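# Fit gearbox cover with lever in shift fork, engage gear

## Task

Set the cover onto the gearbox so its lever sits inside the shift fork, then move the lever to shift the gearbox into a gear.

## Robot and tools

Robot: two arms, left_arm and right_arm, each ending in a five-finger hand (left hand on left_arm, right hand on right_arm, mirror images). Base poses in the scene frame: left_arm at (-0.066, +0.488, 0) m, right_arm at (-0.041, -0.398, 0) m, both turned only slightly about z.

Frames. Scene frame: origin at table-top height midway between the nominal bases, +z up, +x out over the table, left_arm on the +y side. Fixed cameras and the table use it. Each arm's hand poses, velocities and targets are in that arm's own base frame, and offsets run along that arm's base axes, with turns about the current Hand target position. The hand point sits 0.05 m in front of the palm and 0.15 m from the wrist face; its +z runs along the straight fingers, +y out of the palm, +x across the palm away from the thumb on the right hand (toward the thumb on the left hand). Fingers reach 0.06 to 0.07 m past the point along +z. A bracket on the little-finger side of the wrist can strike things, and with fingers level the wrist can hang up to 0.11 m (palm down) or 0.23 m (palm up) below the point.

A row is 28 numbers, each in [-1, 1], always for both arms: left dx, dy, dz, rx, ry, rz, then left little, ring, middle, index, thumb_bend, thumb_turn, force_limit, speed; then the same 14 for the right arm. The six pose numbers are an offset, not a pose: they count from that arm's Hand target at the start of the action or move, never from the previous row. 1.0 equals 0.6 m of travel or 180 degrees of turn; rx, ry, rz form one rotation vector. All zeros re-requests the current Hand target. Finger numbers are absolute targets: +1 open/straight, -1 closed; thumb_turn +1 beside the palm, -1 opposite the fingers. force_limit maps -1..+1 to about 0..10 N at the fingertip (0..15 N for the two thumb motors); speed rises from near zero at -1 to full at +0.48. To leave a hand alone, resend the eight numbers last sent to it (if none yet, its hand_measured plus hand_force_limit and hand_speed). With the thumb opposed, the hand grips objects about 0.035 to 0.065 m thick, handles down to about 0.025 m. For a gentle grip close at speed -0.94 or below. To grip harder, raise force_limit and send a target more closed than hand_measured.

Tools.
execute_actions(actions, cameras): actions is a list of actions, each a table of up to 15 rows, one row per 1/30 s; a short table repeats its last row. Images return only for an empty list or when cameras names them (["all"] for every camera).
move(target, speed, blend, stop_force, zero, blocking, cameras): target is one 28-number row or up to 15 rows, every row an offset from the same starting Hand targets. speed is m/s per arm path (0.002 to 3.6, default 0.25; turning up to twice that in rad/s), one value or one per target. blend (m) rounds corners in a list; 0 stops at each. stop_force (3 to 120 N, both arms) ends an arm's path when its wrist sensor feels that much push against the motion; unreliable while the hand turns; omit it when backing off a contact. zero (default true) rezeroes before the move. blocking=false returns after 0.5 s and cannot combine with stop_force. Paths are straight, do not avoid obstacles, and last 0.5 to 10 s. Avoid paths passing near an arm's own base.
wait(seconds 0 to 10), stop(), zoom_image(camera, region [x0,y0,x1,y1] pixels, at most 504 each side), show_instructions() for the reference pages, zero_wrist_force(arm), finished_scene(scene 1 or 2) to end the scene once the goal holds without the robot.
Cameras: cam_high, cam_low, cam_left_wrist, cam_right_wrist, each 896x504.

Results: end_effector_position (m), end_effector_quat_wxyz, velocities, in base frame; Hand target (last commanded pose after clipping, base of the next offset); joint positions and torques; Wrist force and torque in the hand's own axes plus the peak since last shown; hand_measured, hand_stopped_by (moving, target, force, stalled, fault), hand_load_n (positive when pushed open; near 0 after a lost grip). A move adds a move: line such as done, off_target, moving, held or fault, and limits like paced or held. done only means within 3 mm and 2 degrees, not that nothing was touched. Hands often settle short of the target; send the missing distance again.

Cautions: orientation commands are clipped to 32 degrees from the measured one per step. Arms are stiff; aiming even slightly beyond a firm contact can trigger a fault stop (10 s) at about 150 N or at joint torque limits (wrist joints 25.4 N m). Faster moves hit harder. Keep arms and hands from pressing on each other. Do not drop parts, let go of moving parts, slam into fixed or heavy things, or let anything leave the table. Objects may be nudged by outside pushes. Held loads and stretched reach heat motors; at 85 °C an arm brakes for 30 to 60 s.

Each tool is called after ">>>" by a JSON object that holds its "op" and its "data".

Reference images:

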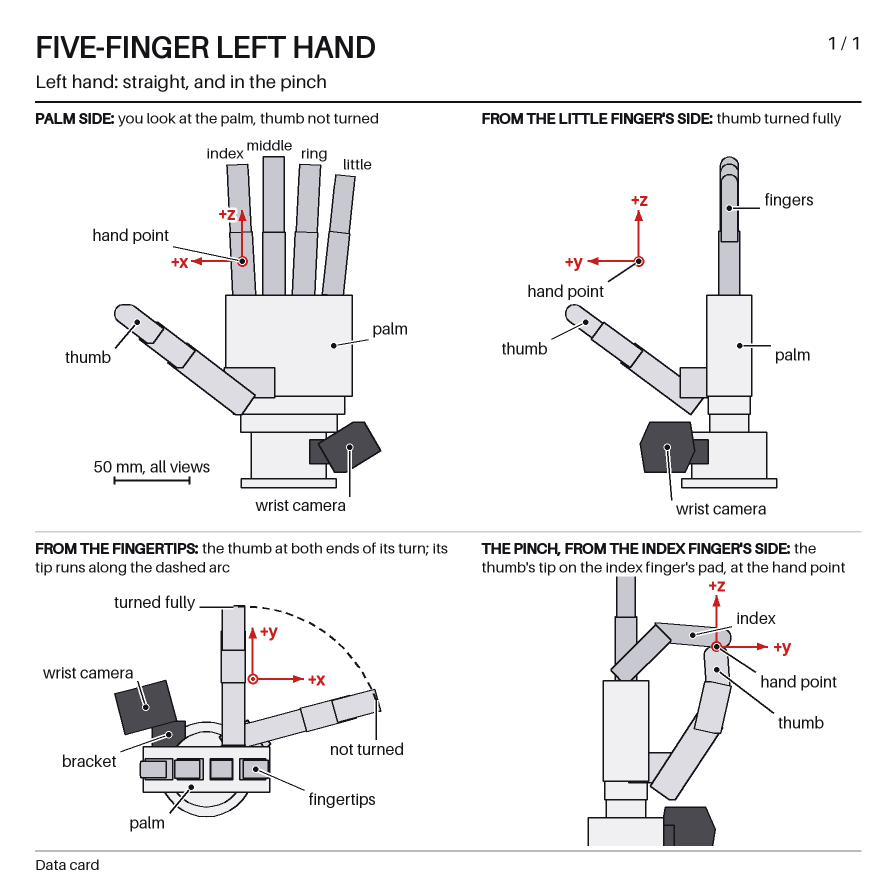

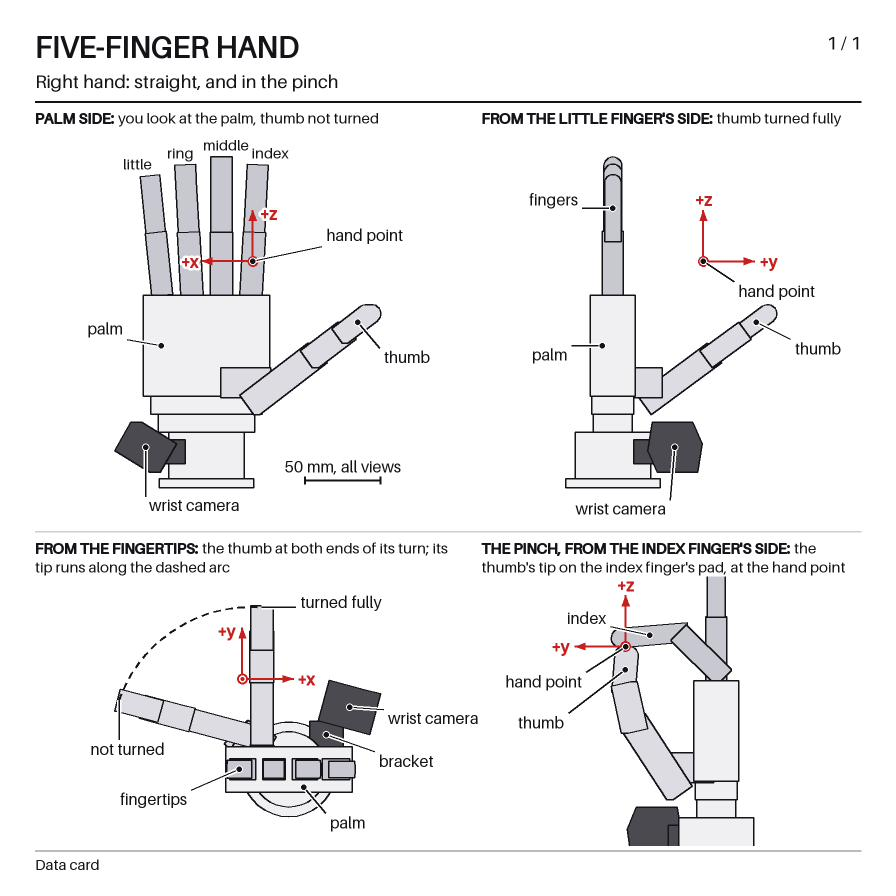

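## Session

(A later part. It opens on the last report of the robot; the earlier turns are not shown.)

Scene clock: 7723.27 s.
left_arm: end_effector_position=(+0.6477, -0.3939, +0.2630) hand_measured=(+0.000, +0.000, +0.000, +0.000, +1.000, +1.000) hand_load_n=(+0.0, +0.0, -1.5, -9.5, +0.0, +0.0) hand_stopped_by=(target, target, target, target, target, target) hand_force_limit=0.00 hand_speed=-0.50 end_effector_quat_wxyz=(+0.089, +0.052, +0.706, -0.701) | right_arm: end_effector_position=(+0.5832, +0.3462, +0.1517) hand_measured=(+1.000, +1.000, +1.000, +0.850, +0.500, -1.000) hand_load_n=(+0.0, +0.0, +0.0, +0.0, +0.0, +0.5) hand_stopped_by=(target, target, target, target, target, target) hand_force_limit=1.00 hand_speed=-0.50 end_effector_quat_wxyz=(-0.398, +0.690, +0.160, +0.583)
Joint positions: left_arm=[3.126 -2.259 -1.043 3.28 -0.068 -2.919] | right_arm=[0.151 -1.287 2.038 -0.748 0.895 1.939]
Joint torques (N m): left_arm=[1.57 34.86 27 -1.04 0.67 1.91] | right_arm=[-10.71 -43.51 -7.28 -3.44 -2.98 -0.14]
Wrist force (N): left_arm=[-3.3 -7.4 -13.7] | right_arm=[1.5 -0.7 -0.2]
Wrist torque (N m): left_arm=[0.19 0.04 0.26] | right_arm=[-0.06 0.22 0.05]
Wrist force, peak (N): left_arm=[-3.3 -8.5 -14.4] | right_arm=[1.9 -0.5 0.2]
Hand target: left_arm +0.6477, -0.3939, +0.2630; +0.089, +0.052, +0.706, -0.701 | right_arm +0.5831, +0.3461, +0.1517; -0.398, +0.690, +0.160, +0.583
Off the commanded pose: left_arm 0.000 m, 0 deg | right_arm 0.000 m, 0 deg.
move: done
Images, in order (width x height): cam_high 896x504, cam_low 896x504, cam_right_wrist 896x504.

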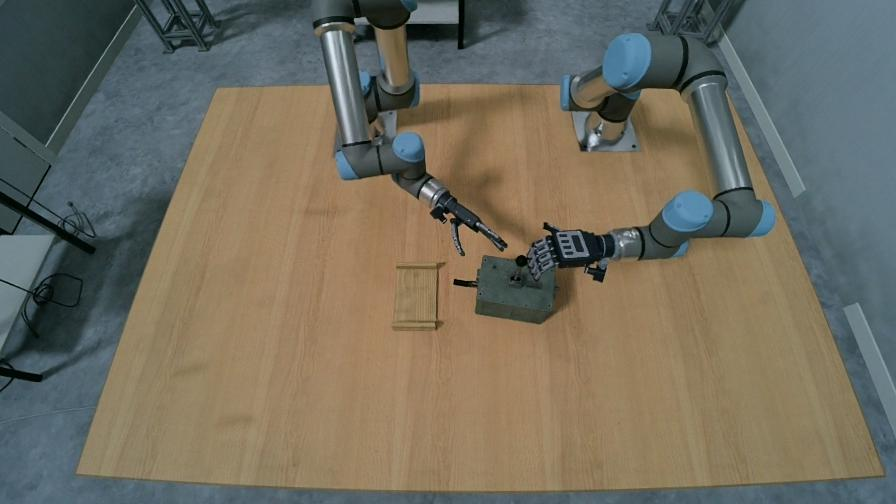

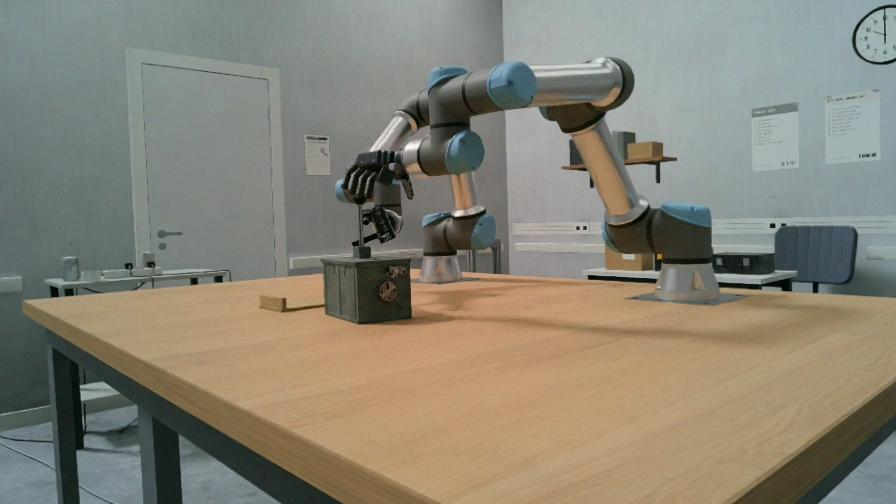

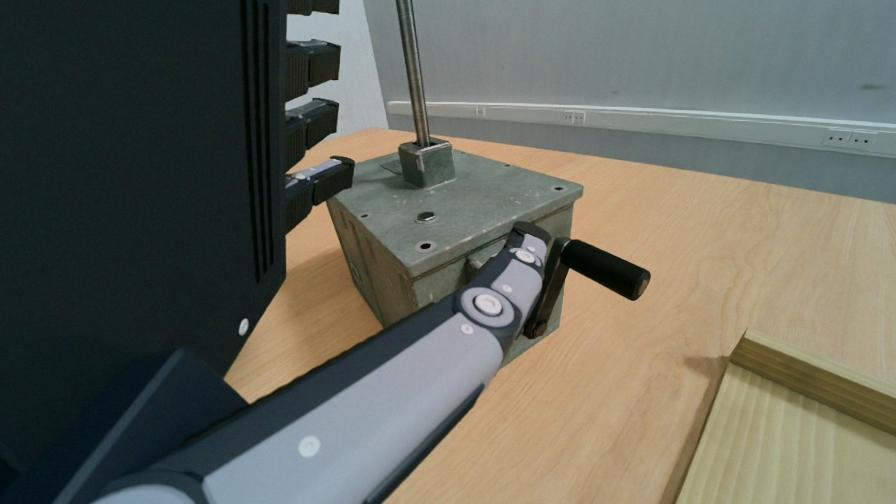

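>>> {"op": "move", "data": {"target": [0,0,0,0,0,0,0,0,0,0,1,1,0,-0.5,-0.1167,-0.1713,-0.02,0,0,-0.2778,1,1,1,0.85,0.5,-1,1.0,-0.5], "speed": 0.15, "cameras": ["cam_high", "cam_low", "cam_right_wrist"]}}

Scene clock: 7766.53 s.
left_arm: end_effector_position=(+0.6477, -0.3939, +0.2630) hand_measured=(+0.000, +0.000, +0.000, +0.000, +1.000, +1.000) hand_load_n=(+0.0, +0.0, -1.5, -9.5, +0.0, +0.0) hand_stopped_by=(target, target, target, target, target, target) hand_force_limit=0.00 hand_speed=-0.50 end_effector_quat_wxyz=(+0.089, +0.052, +0.706, -0.701) | right_arm: end_effector_position=(+0.5131, +0.2434, +0.1397) hand_measured=(+1.000, +1.000, +1.000, +0.850, +0.500, -1.000) hand_load_n=(+0.0, +0.0, -0.5, +0.5, +0.0, +0.5) hand_stopped_by=(target, target, target, target, target, target) hand_force_limit=1.00 hand_speed=-0.50 end_effector_quat_wxyz=(-0.114, +0.693, -0.146, +0.697)
Joint positions: left_arm=[3.126 -2.259 -1.043 3.28 -0.068 -2.919] | right_arm=[0.507 -1.317 2.124 -0.803 2.124 1.943]
Joint torques (N m): left_arm=[0.88 34.46 27.17 -1 -0.47 1.92] | right_arm=[10.12 -17.13 -26.71 0.81 2.71 -0.03]
Wrist force (N): left_arm=[-3.3 -8.3 -14.2] | right_arm=[1.3 -0.8 0.2]
Wrist torque (N m): left_arm=[0.16 0.02 0.27] | right_arm=[-0.10 0.26 -0.11]
Wrist force, peak (N): left_arm=[-3.4 -8.6 -14.3] | right_arm=[1.9 -0.9 -0.1]
Hand target: left_arm +0.6477, -0.3939, +0.2630; +0.089, +0.052, +0.706, -0.701 | right_arm +0.5131, +0.2433, +0.1397; -0.114, +0.693, -0.146, +0.697
Off the commanded pose: left_arm 0.000 m, 0 deg | right_arm 0.000 m, 0 deg.
move: done
Images, in order (width x height): cam_high 896x504, cam_low 896x504, cam_right_wrist 896x504.

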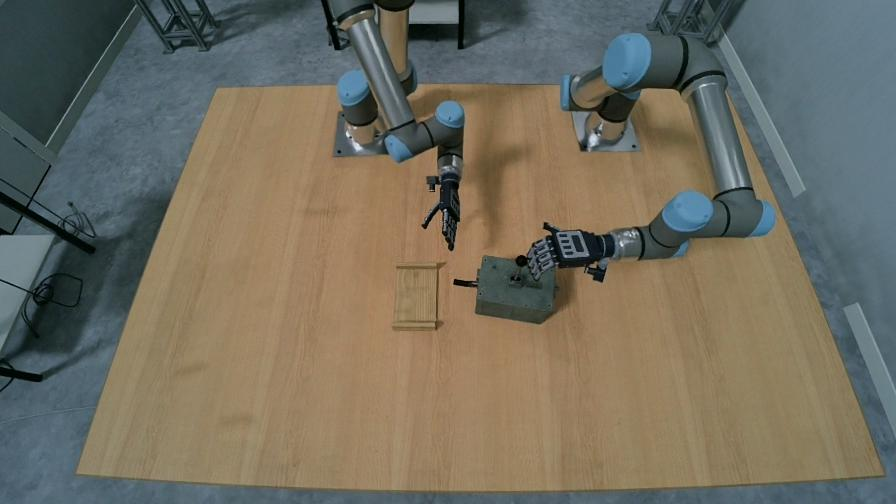

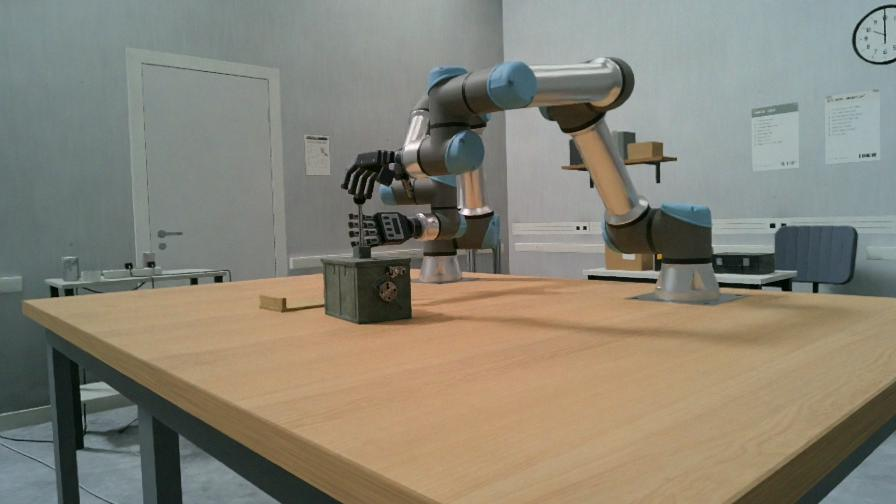

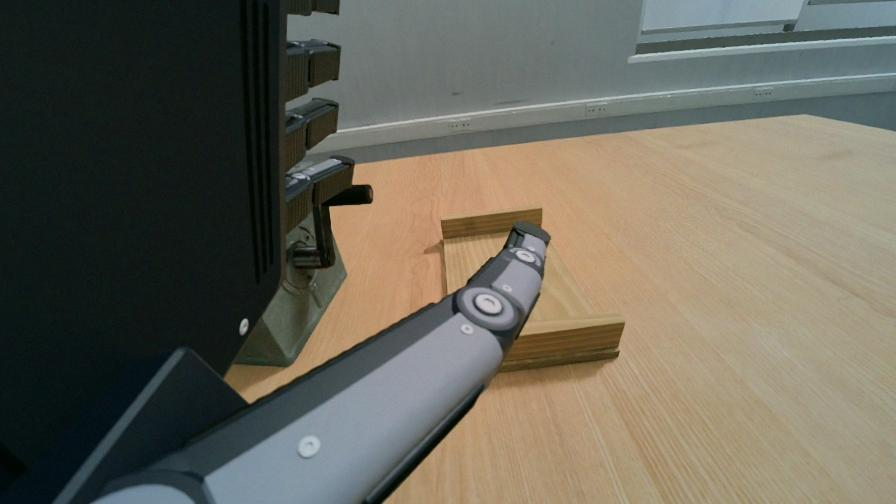

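>>> {"op": "move", "data": {"target": [0,0,0,0,0,0,0,0,0,0,1,1,0,-0.5,0.0927,0.0189,-0.0517,0,0,0,1,1,1,0.85,0.5,-1,1.0,-0.5], "speed": 0.08, "cameras": ["cam_high", "cam_low", "cam_right_wrist"]}}

>>> {"op": "zoom_image", "data": {"camera": "cam_right_wrist", "region": [230, 120, 430, 320]}}

>>> {"op": "zoom_image", "data": {"camera": "cam_high", "region": [420, 220, 560, 330]}}

Scene clock: 7791.47 s.
left_arm: end_effector_position=(+0.6477, -0.3939, +0.2630) hand_measured=(+0.000, +0.000, +0.000, +0.000, +1.000, +1.000) hand_load_n=(+0.0, +0.0, -1.5, -9.5, +0.5, -0.5) hand_stopped_by=(target, target, target, target, target, target) hand_force_limit=0.00 hand_speed=-0.50 end_effector_quat_wxyz=(+0.089, +0.052, +0.706, -0.701) | right_arm: end_effector_position=(+0.5686, +0.2547, +0.1087) hand_measured=(+1.000, +1.000, +1.000, +0.850, +0.500, -1.000) hand_load_n=(+0.0, +0.0, -0.5, +0.0, +0.0, +0.0) hand_stopped_by=(target, target, target, target, target, target) hand_force_limit=1.00 hand_speed=-0.50 end_effector_quat_wxyz=(-0.114, +0.693, -0.146, +0.697)
Joint positions: left_arm=[3.126 -2.259 -1.043 3.28 -0.068 -2.919] | right_arm=[0.467 -1.167 2.013 -0.843 2.084 1.943]
Joint torques (N m): left_arm=[0.55 34.45 27.12 -1.15 -1.28 1.9] | right_arm=[-9.31 -24.3 -26.31 -3.43 -2.63 -2.61]
Wrist force (N): left_arm=[-3.2 -7.5 -13.8] | right_arm=[1.5 -0.8 0.1]
Wrist torque (N m): left_arm=[0.17 0.02 0.27] | right_arm=[-0.11 0.21 -0.09]
Wrist force, peak (N): left_arm=[-3.3 -8.4 -14.4] | right_arm=[1.7 -0.8 -0.4]
Hand target: left_arm +0.6477, -0.3939, +0.2630; +0.089, +0.052, +0.706, -0.701 | right_arm +0.5687, +0.2547, +0.1087; -0.114, +0.693, -0.146, +0.697
Off the commanded pose: left_arm 0.000 m, 0 deg | right_arm 0.000 m, 0 deg.
move: done
Images, in order (width x height): cam_high 896x504, cam_low 896x504, cam_right_wrist 896x504.

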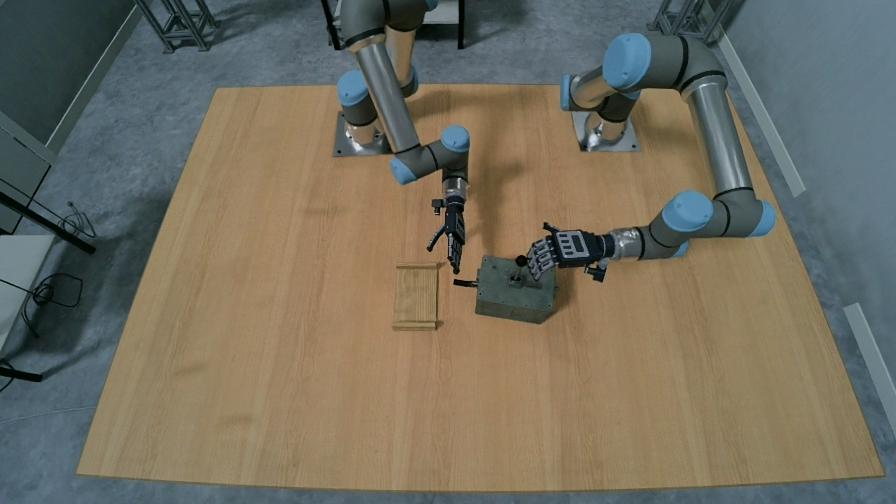

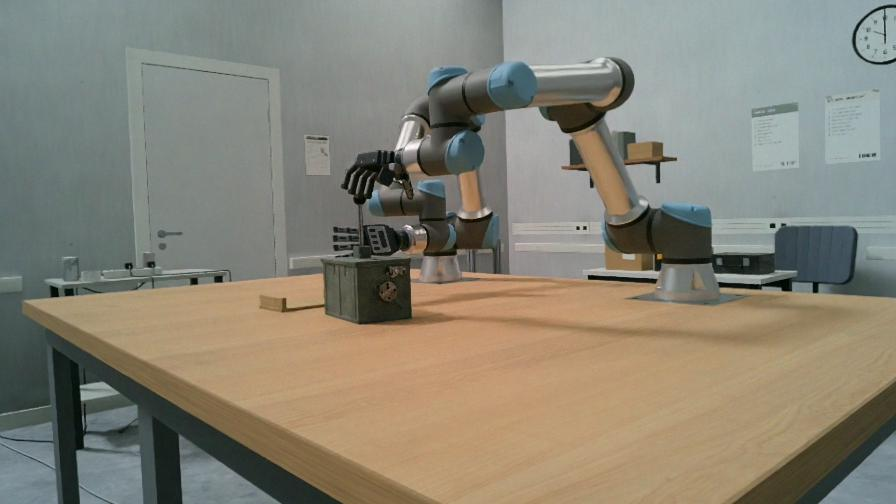

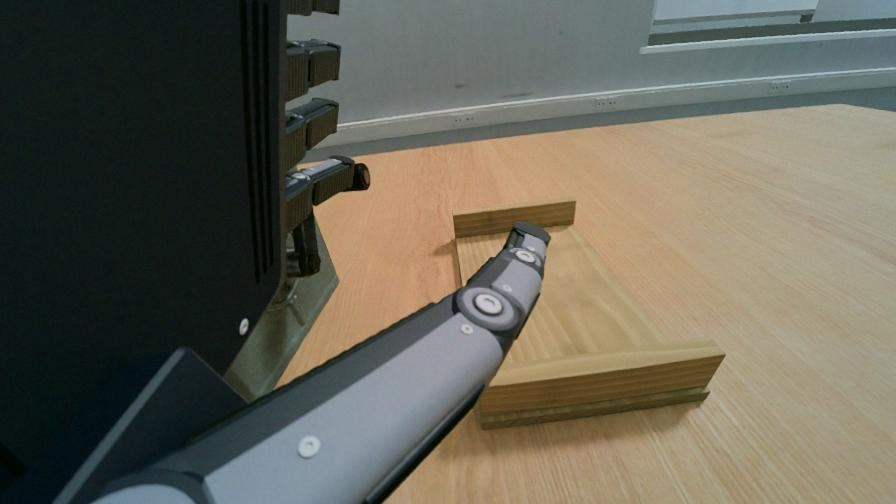

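Scaled by 2.520 from the camera's 896x504 image, which has a finer 1280x720 frame.

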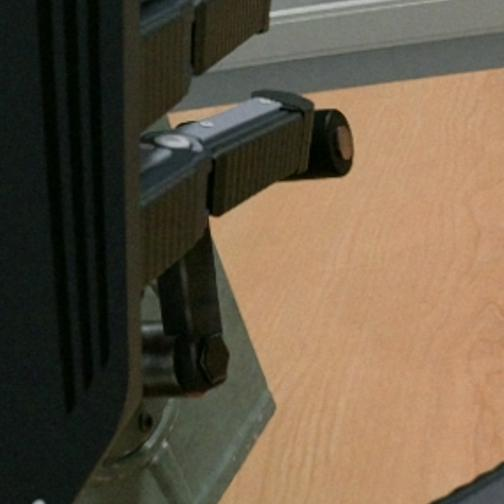

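Scaled by 3.600 from the camera's 896x504 image, which has a finer 1280x720 frame.

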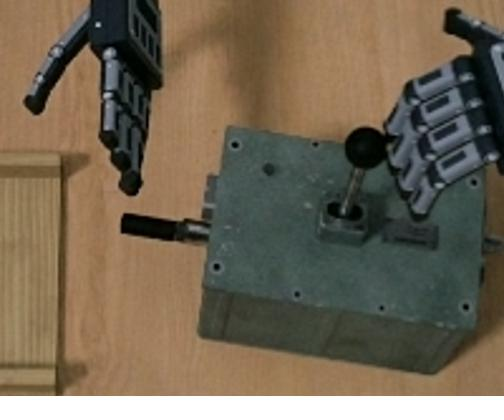

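>>> {"op": "move", "data": {"target": [[0,0,0,0,0,0,0,0,0,0,1,1,0,-0.5,0.001,0.02,0,0,0,0,1,1,1,0.85,0.5,-1,1.0,-0.5],[0,0,0,0,0,0,0,0,0,0,1,1,0,-0.5,0.0677,0.0168,0,0,0,0,1,1,1,0.85,0.5,-1,1.0,-0.5]], "speed": 0.03, "stop_force": 4, "cameras": ["cam_high", "cam_low", "cam_right_wrist"]}}

>>> {"op": "zoom_image", "data": {"camera": "cam_right_wrist", "region": [230, 120, 430, 320]}}

>>> {"op": "zoom_image", "data": {"camera": "cam_high", "region": [420, 220, 560, 330]}}

Scene clock: 7807.20 s.
left_arm: end_effector_position=(+0.6477, -0.3939, +0.2630) hand_measured=(+0.000, +0.000, +0.000, +0.000, +1.000, +1.000) hand_load_n=(+0.0, +0.0, +0.0, -1.5, +0.0, +0.0) hand_stopped_by=(target, target, target, target, target, target) hand_force_limit=0.00 hand_speed=-0.50 end_effector_quat_wxyz=(+0.089, +0.052, +0.706, -0.701) | right_arm: end_effector_position=(+0.6093, +0.2648, +0.1087) hand_measured=(+1.000, +1.000, +1.000, +0.850, +0.500, -1.000) hand_load_n=(+0.0, +0.0, +0.0, +0.0, +0.0, +0.5) hand_stopped_by=(target, target, target, target, target, target) hand_force_limit=1.00 hand_speed=-0.50 end_effector_quat_wxyz=(-0.114, +0.693, -0.146, +0.697)
Joint positions: left_arm=[3.126 -2.259 -1.043 3.28 -0.068 -2.919] | right_arm=[0.447 -1.101 1.902 -0.798 2.064 1.943]
Joint torques (N m): left_arm=[-0.7 51.62 28.02 0.66 -1.78 1.92] | right_arm=[-10.38 -27.71 -26.87 0.73 -2.69 -1.25]
Wrist force (N): left_arm=[-1.4 -1.2 -3.8] | right_arm=[2.1 -1.0 -0.1]
Wrist torque (N m): left_arm=[0.18 0.16 0.19] | right_arm=[-0.09 0.22 -0.06]
Wrist force, peak (N): left_arm=[-3.6 -8.6 -14.3] | right_arm=[2.5 -1.4 -2.6]
Hand target: left_arm +0.6477, -0.3939, +0.2630; +0.089, +0.052, +0.706, -0.701 | right_arm +0.6093, +0.2648, +0.1087; -0.114, +0.693, -0.146, +0.697
Off the commanded pose: left_arm 0.000 m, 0 deg | right_arm 0.000 m, 0 deg.
move: done
Images, in order (width x height): cam_high 896x504, cam_low 896x504, cam_right_wrist 896x504.

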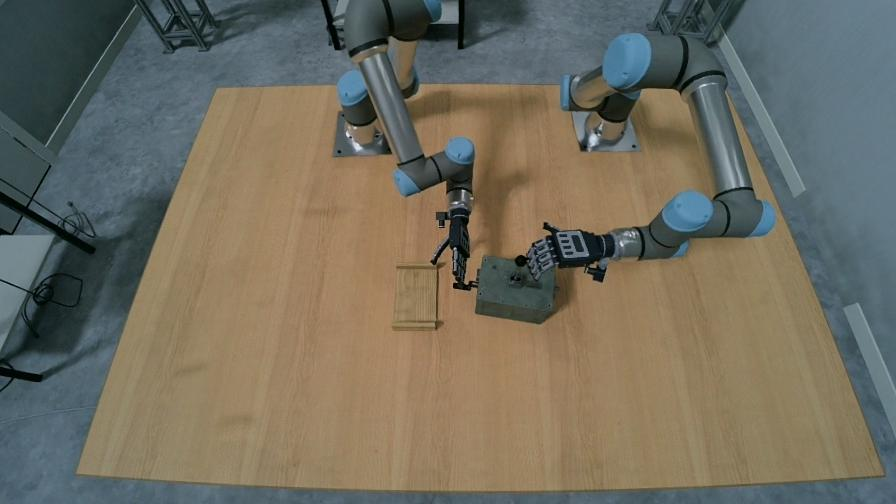

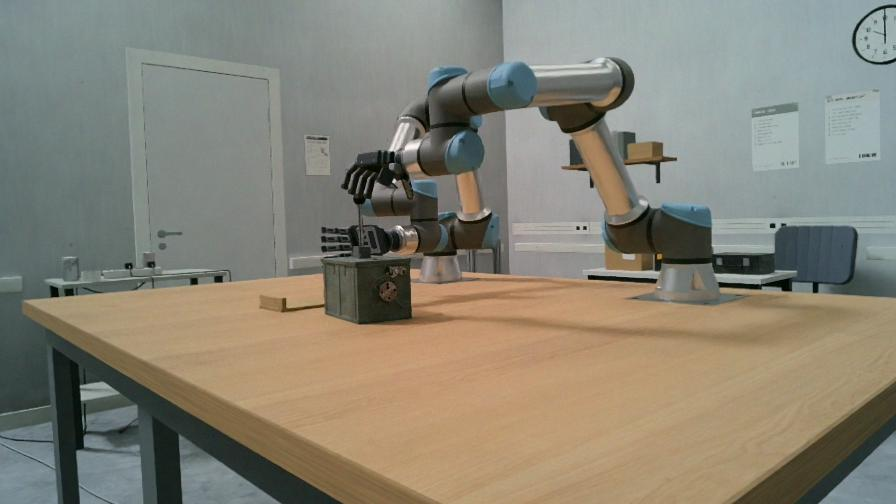

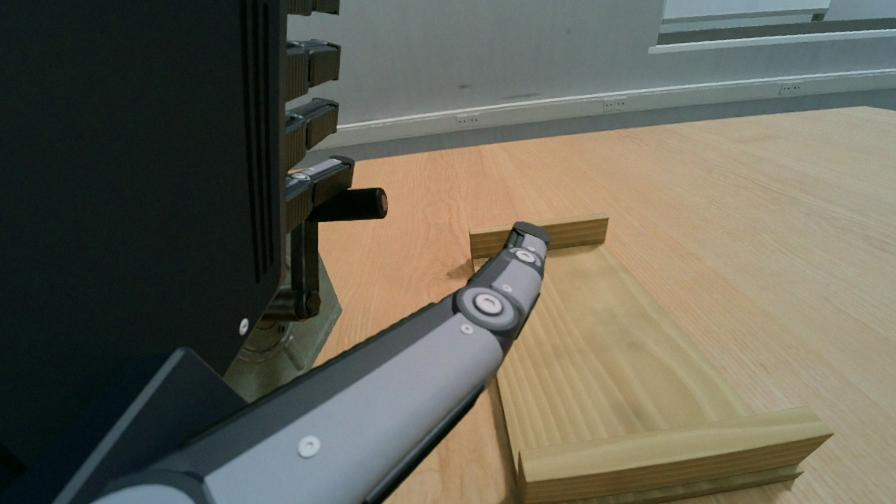

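Scaled by 2.520 from the camera's 896x504 image, which has a finer 1280x720 frame.

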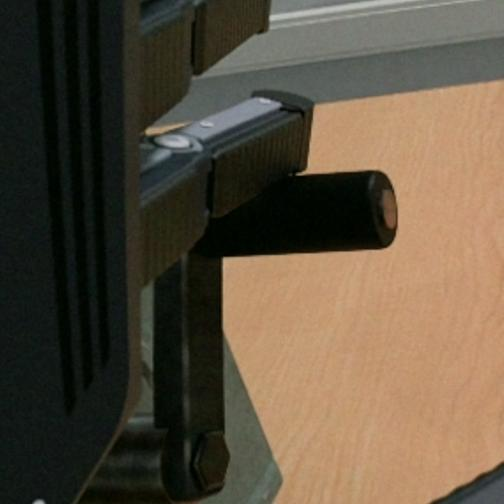

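Scaled by 3.600 from the camera's 896x504 image, which has a finer 1280x720 frame.

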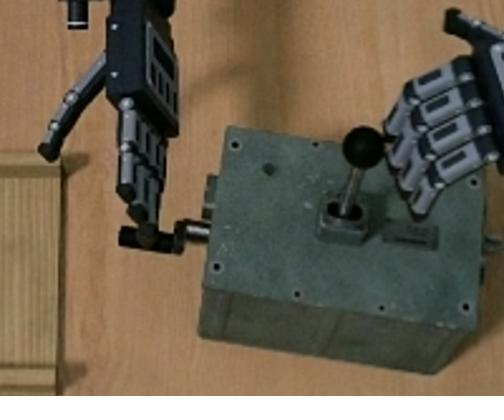

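>>> {"op": "move", "data": {"target": [-0.0052,-0.0262,-0.0067,0,0,0,0,0,0,0,1,1,0,-0.5,0,0,0,0,0,0,1,1,1,0.85,0.5,-1,1.0,-0.5], "speed": 0.01, "stop_force": 10, "cameras": ["cam_high", "cam_low"]}}

>>> {"op": "zoom_image", "data": {"camera": "cam_low", "region": [320, 170, 430, 280]}}

>>> {"op": "zoom_image", "data": {"camera": "cam_high", "region": [420, 220, 560, 330]}}

Scene clock: 7821.77 s.
left_arm: end_effector_position=(+0.6446, -0.4096, +0.2590) hand_measured=(+0.000, +0.000, +0.000, +0.000, +1.000, +1.000) hand_load_n=(+0.0, +0.0, +0.0, -0.5, +0.0, +0.0) hand_stopped_by=(target, target, target, target, target, target) hand_force_limit=0.00 hand_speed=-0.50 end_effector_quat_wxyz=(+0.089, +0.052, +0.706, -0.701) | right_arm: end_effector_position=(+0.6093, +0.2648, +0.1087) hand_measured=(+1.000, +1.000, +1.000, +0.850, +0.500, -1.000) hand_load_n=(+0.0, +0.0, +0.0, +0.0, +0.0, +0.0) hand_stopped_by=(target, target, target, target, target, target) hand_force_limit=1.00 hand_speed=-0.50 end_effector_quat_wxyz=(-0.114, +0.693, -0.146, +0.697)
Joint positions: left_arm=[3.102 -2.261 -1.051 3.295 -0.092 -2.925] | right_arm=[0.447 -1.101 1.902 -0.798 2.064 1.943]
Joint torques (N m): left_arm=[-11.17 54.55 10.11 1.58 -2.31 -1.83] | right_arm=[-11.59 -27.64 -27.74 0.93 -2.66 1.78]
Wrist force (N): left_arm=[-1.6 0.7 -2.6] | right_arm=[1.9 -0.8 0.2]
Wrist torque (N m): left_arm=[0.20 0.14 0.21] | right_arm=[-0.09 0.21 -0.06]
Wrist force, peak (N): left_arm=[-1.2 -2.4 -5.4] | right_arm=[2.1 -1.1 -0.2]
Hand target: left_arm +0.6446, -0.4096, +0.2590; +0.089, +0.052, +0.706, -0.701 | right_arm +0.6093, +0.2648, +0.1087; -0.114, +0.693, -0.146, +0.697
Off the commanded pose: left_arm 0.000 m, 0 deg | right_arm 0.000 m, 0 deg.
move: done
Images, in order (width x height): cam_high 896x504, cam_low 896x504.

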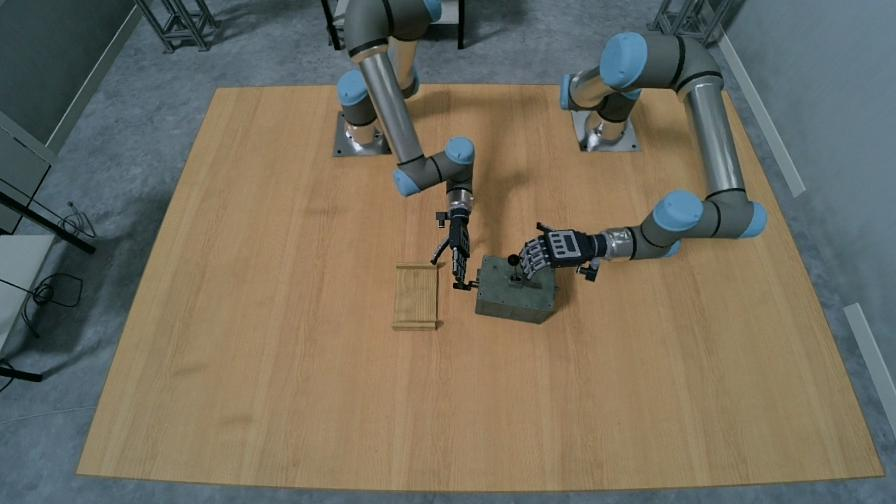

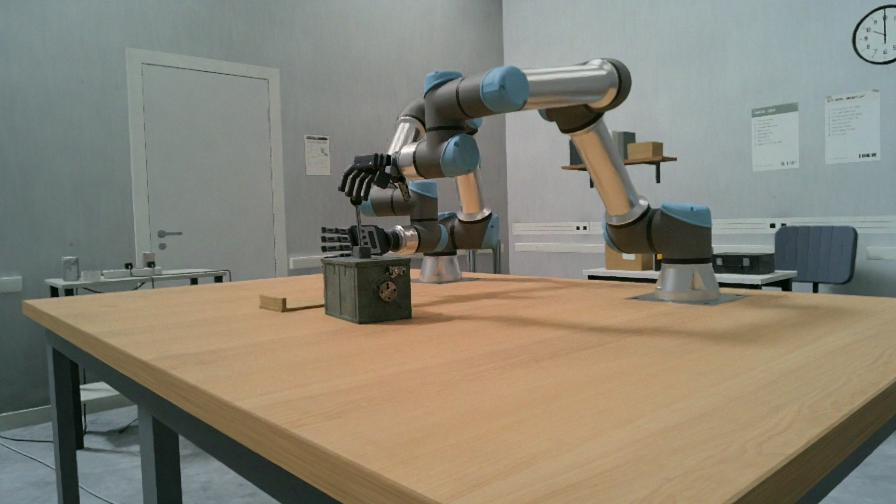

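Scaled by 4.582 from the camera's 896x504 image, which has a finer 1280x720 frame.

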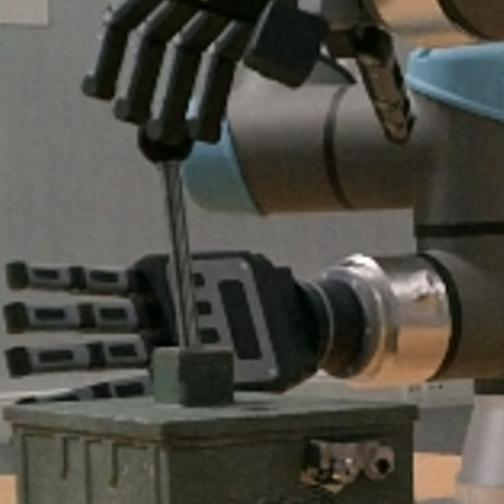

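Scaled by 3.600 from the camera's 896x504 image, which has a finer 1280x720 frame.

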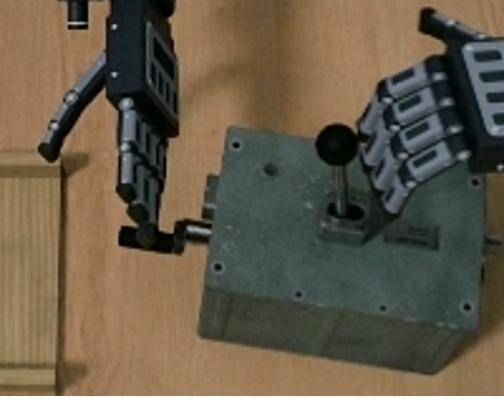

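>>> {"op": "move", "data": {"target": [-0.0065,-0.0327,-0.0117,0,0,0,0,0,0,0,1,1,0,-0.5,0,0,0,0,0,0,1,1,1,0.85,0.5,-1,1.0,-0.5], "speed": 0.01, "stop_force": 10, "cameras": ["cam_high", "cam_low"]}}

>>> {"op": "zoom_image", "data": {"camera": "cam_low", "region": [320, 170, 430, 280]}}

>>> {"op": "zoom_image", "data": {"camera": "cam_high", "region": [420, 220, 560, 330]}}

Scene clock: 7832.20 s.
left_arm: end_effector_position=(+0.6431, -0.4172, +0.2563) hand_measured=(+0.000, +0.000, +0.000, +0.000, +1.000, +1.000) hand_load_n=(+0.0, +0.0, -1.0, -9.0, +0.0, -0.5) hand_stopped_by=(target, target, target, target, target, target) hand_force_limit=0.00 hand_speed=-0.50 end_effector_quat_wxyz=(+0.089, +0.052, +0.706, -0.701) | right_arm: end_effector_position=(+0.6093, +0.2648, +0.1087) hand_measured=(+1.000, +1.000, +1.000, +0.850, +0.500, -1.000) hand_load_n=(+0.0, +0.0, +0.0, +0.0, +0.0, +0.0) hand_stopped_by=(target, target, target, target, target, target) hand_force_limit=1.00 hand_speed=-0.50 end_effector_quat_wxyz=(-0.114, +0.693, -0.146, +0.697)
Joint positions: left_arm=[3.091 -2.262 -1.054 3.302 -0.103 -2.926] | right_arm=[0.447 -1.101 1.902 -0.798 2.064 1.943]
Joint torques (N m): left_arm=[4.35 53.14 29.46 -0.92 2.25 1.58] | right_arm=[-10.57 -28.35 -25.97 0.91 -2.78 1.7]
Wrist force (N): left_arm=[-1.8 -1.3 -10.4] | right_arm=[1.8 -0.6 -0.1]
Wrist torque (N m): left_arm=[0.20 0.08 0.24] | right_arm=[-0.04 0.25 -0.06]
Wrist force, peak (N): left_arm=[-3.1 -4.8 -13.6] | right_arm=[2.3 -1.0 -0.1]
Hand target: left_arm +0.6431, -0.4172, +0.2563; +0.089, +0.052, +0.706, -0.701 (not the last commanded pose) | right_arm +0.6093, +0.2648, +0.1087; -0.114, +0.693, -0.146, +0.697
Off the commanded pose: left_arm 0.013 m, 0 deg | right_arm 0.000 m, 0 deg.
move: contact (left_arm)
Images, in order (width x height): cam_high 896x504, cam_low 896x504.

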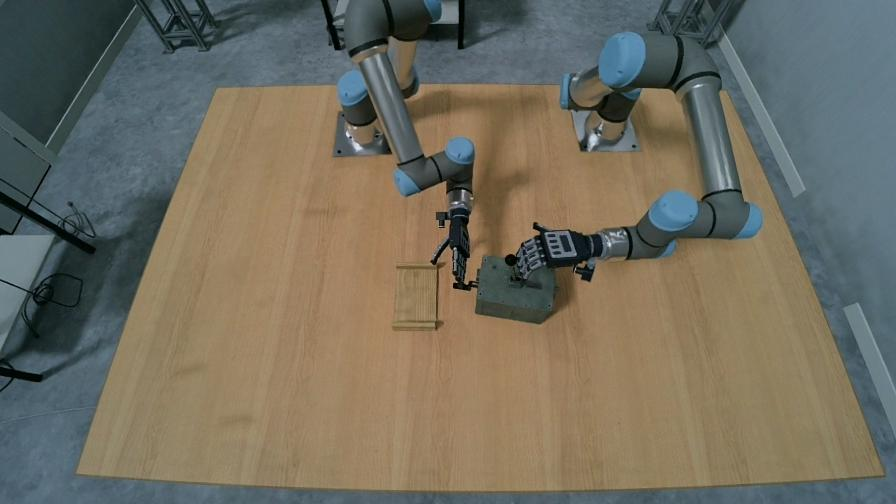

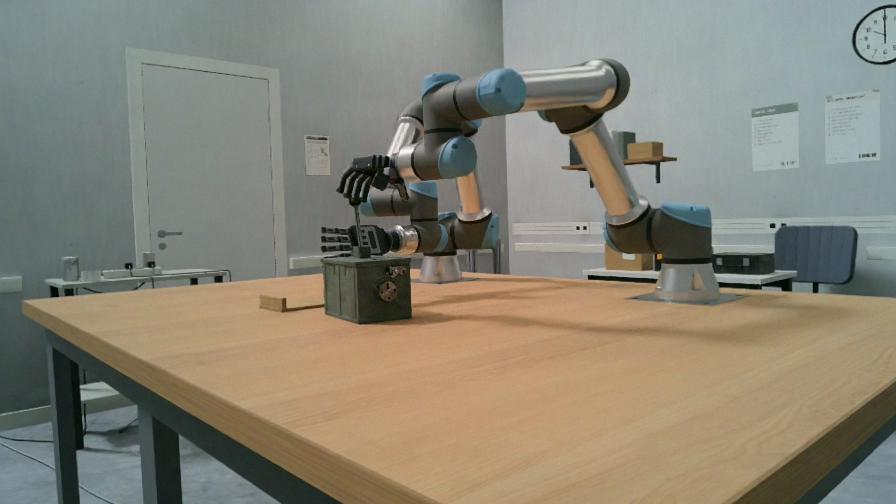

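Scaled by 4.582 from the camera's 896x504 image, which has a finer 1280x720 frame.

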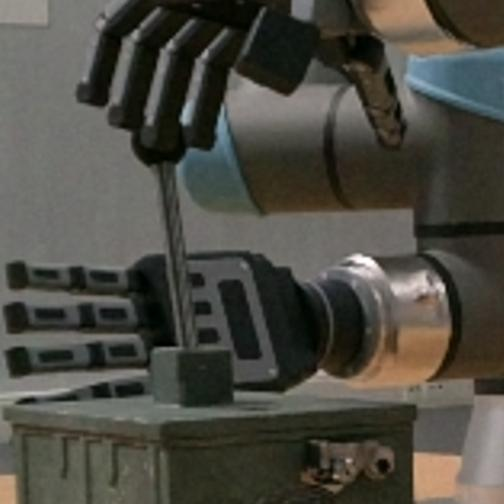

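Scaled by 3.600 from the camera's 896x504 image, which has a finer 1280x720 frame.

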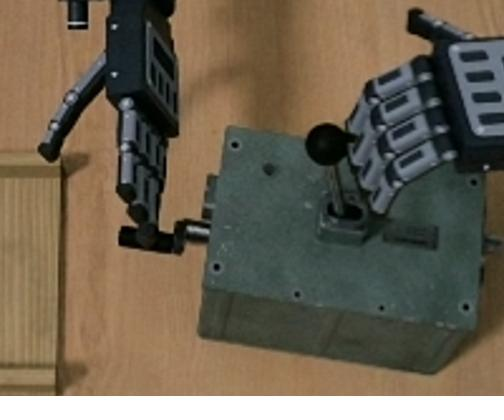

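>>> {"op": "move", "data": {"target": [[0.006,0.04,0.01,0,0,0,0,0,0,0,1,1,0,-0.5,-0.09,-0.01,0,0,0,0,1,1,1,0.85,0.5,-1,1.0,-0.5],[0.006,0.1,0.15,0,0,0,0,0,0,0,1,1,0,-0.5,-0.2,-0.15,0.08,0,0,0,1,1,1,0.85,0.5,-1,1.0,-0.5]], "speed": 0.06, "blend": 0.01, "cameras": ["cam_high", "cam_low", "cam_left_wrist"]}}

>>> {"op": "zoom_image", "data": {"camera": "cam_low", "region": [320, 170, 430, 280]}}

>>> {"op": "zoom_image", "data": {"camera": "cam_high", "region": [420, 220, 560, 330]}}

>>> {"op": "zoom_image", "data": {"camera": "cam_low", "region": [316, 240, 371, 275]}}

>>> {"op": "zoom_image", "data": {"camera": "cam_low", "region": [363, 240, 418, 275]}}

Scene clock: 7849.47 s.
left_arm: end_effector_position=(+0.6467, -0.3572, +0.3463) hand_measured=(+0.000, +0.000, +0.000, +0.000, +1.000, +1.000) hand_load_n=(+0.0, +0.0, +0.0, +0.0, +0.0, +0.0) hand_stopped_by=(target, target, target, target, target, target) hand_force_limit=0.00 hand_speed=-0.50 end_effector_quat_wxyz=(+0.089, +0.052, +0.705, -0.702) | right_arm: end_effector_position=(+0.4893, +0.1748, +0.1567) hand_measured=(+1.000, +1.000, +1.000, +0.850, +0.500, -1.000) hand_load_n=(-0.5, +0.0, +0.0, +0.0, +0.0, +0.5) hand_stopped_by=(target, target, target, target, target, target) hand_force_limit=1.00 hand_speed=-0.50 end_effector_quat_wxyz=(-0.114, +0.693, -0.146, +0.697)
Joint positions: left_arm=[3.183 -2.202 -0.926 3.165 -0.011 -2.979] | right_arm=[0.353 -1.498 2.288 -0.787 1.97 1.942]
Joint torques (N m): left_arm=[10.16 36.8 30.33 -1.15 2.45 2.48] | right_arm=[-11.17 -33.45 -7.8 0.61 -2.69 1.72]
Wrist force (N): left_arm=[-1.6 1.0 -2.0] | right_arm=[1.5 -0.8 -0.1]
Wrist torque (N m): left_arm=[0.19 0.15 0.02] | right_arm=[-0.07 0.23 0.01]
Wrist force, peak (N): left_arm=[-1.9 -2.5 -10.9] | right_arm=[3.5 -2.1 0.6]
Hand target: left_arm +0.6467, -0.3572, +0.3463; +0.089, +0.052, +0.706, -0.701 | right_arm +0.4893, +0.1748, +0.1567; -0.114, +0.693, -0.146, +0.697
Off the commanded pose: left_arm 0.000 m, 0 deg | right_arm 0.000 m, 0 deg.
move: done
Images, in order (width x height): cam_high 896x504, cam_low 896x504, cam_left_wrist 896x504.

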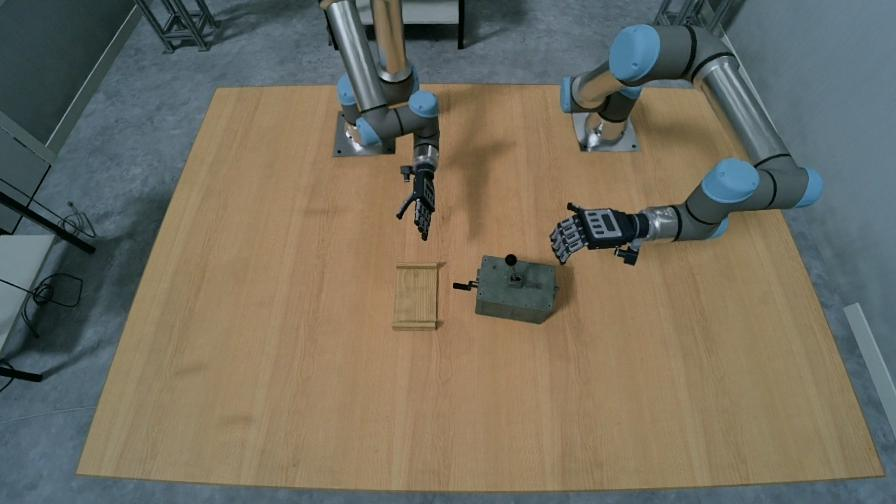

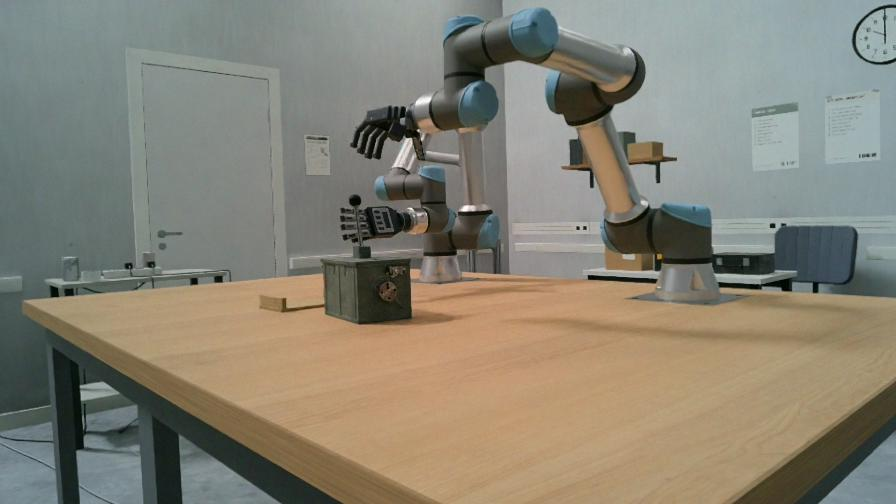

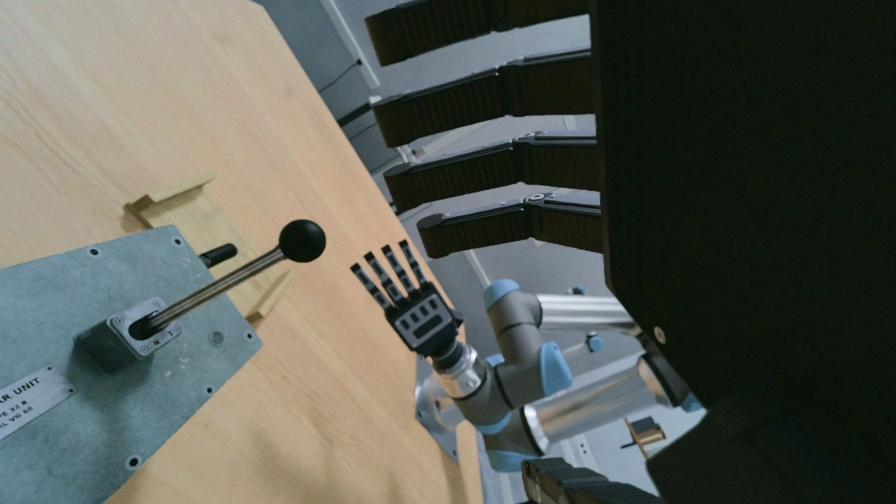

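Scaled by 4.582 from the camera's 896x504 image, which has a finer 1280x720 frame.

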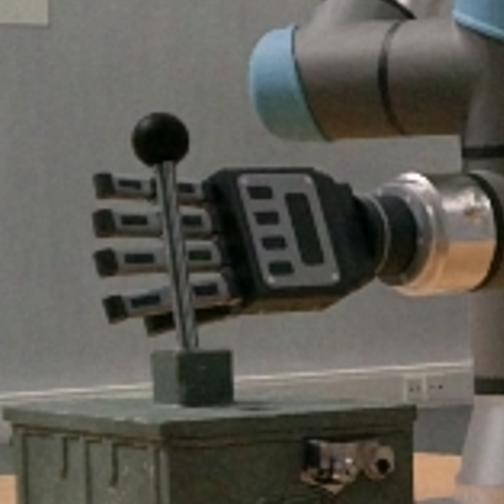

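Scaled by 3.600 from the camera's 896x504 image, which has a finer 1280x720 frame.

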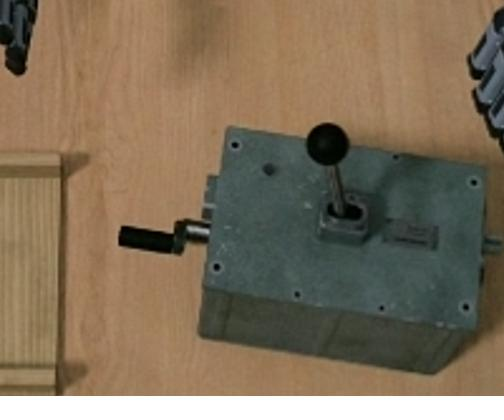

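Scaled by 9.164 from the camera's 896x504 image, which has a finer 1280x720 frame.

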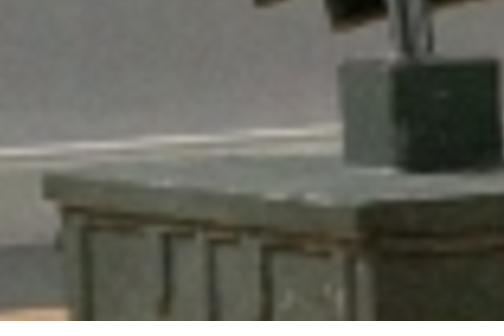

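Scaled by 9.164 from the camera's 896x504 image, which has a finer 1280x720 frame.

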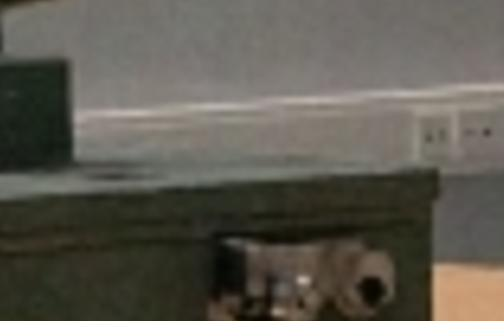

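>>> {"op": "zoom_image", "data": {"camera": "cam_left_wrist", "region": [70, 280, 210, 380]}}

Scaled by 3.600 from the camera's 896x504 image, which has a finer 1280x720 frame.

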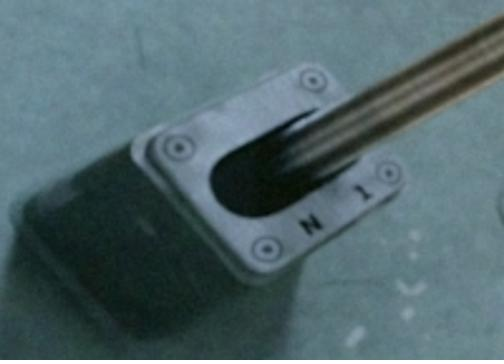

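>>> {"op": "finished_scene", "data": {"scene": 1}}

The scene is finished: the task was done.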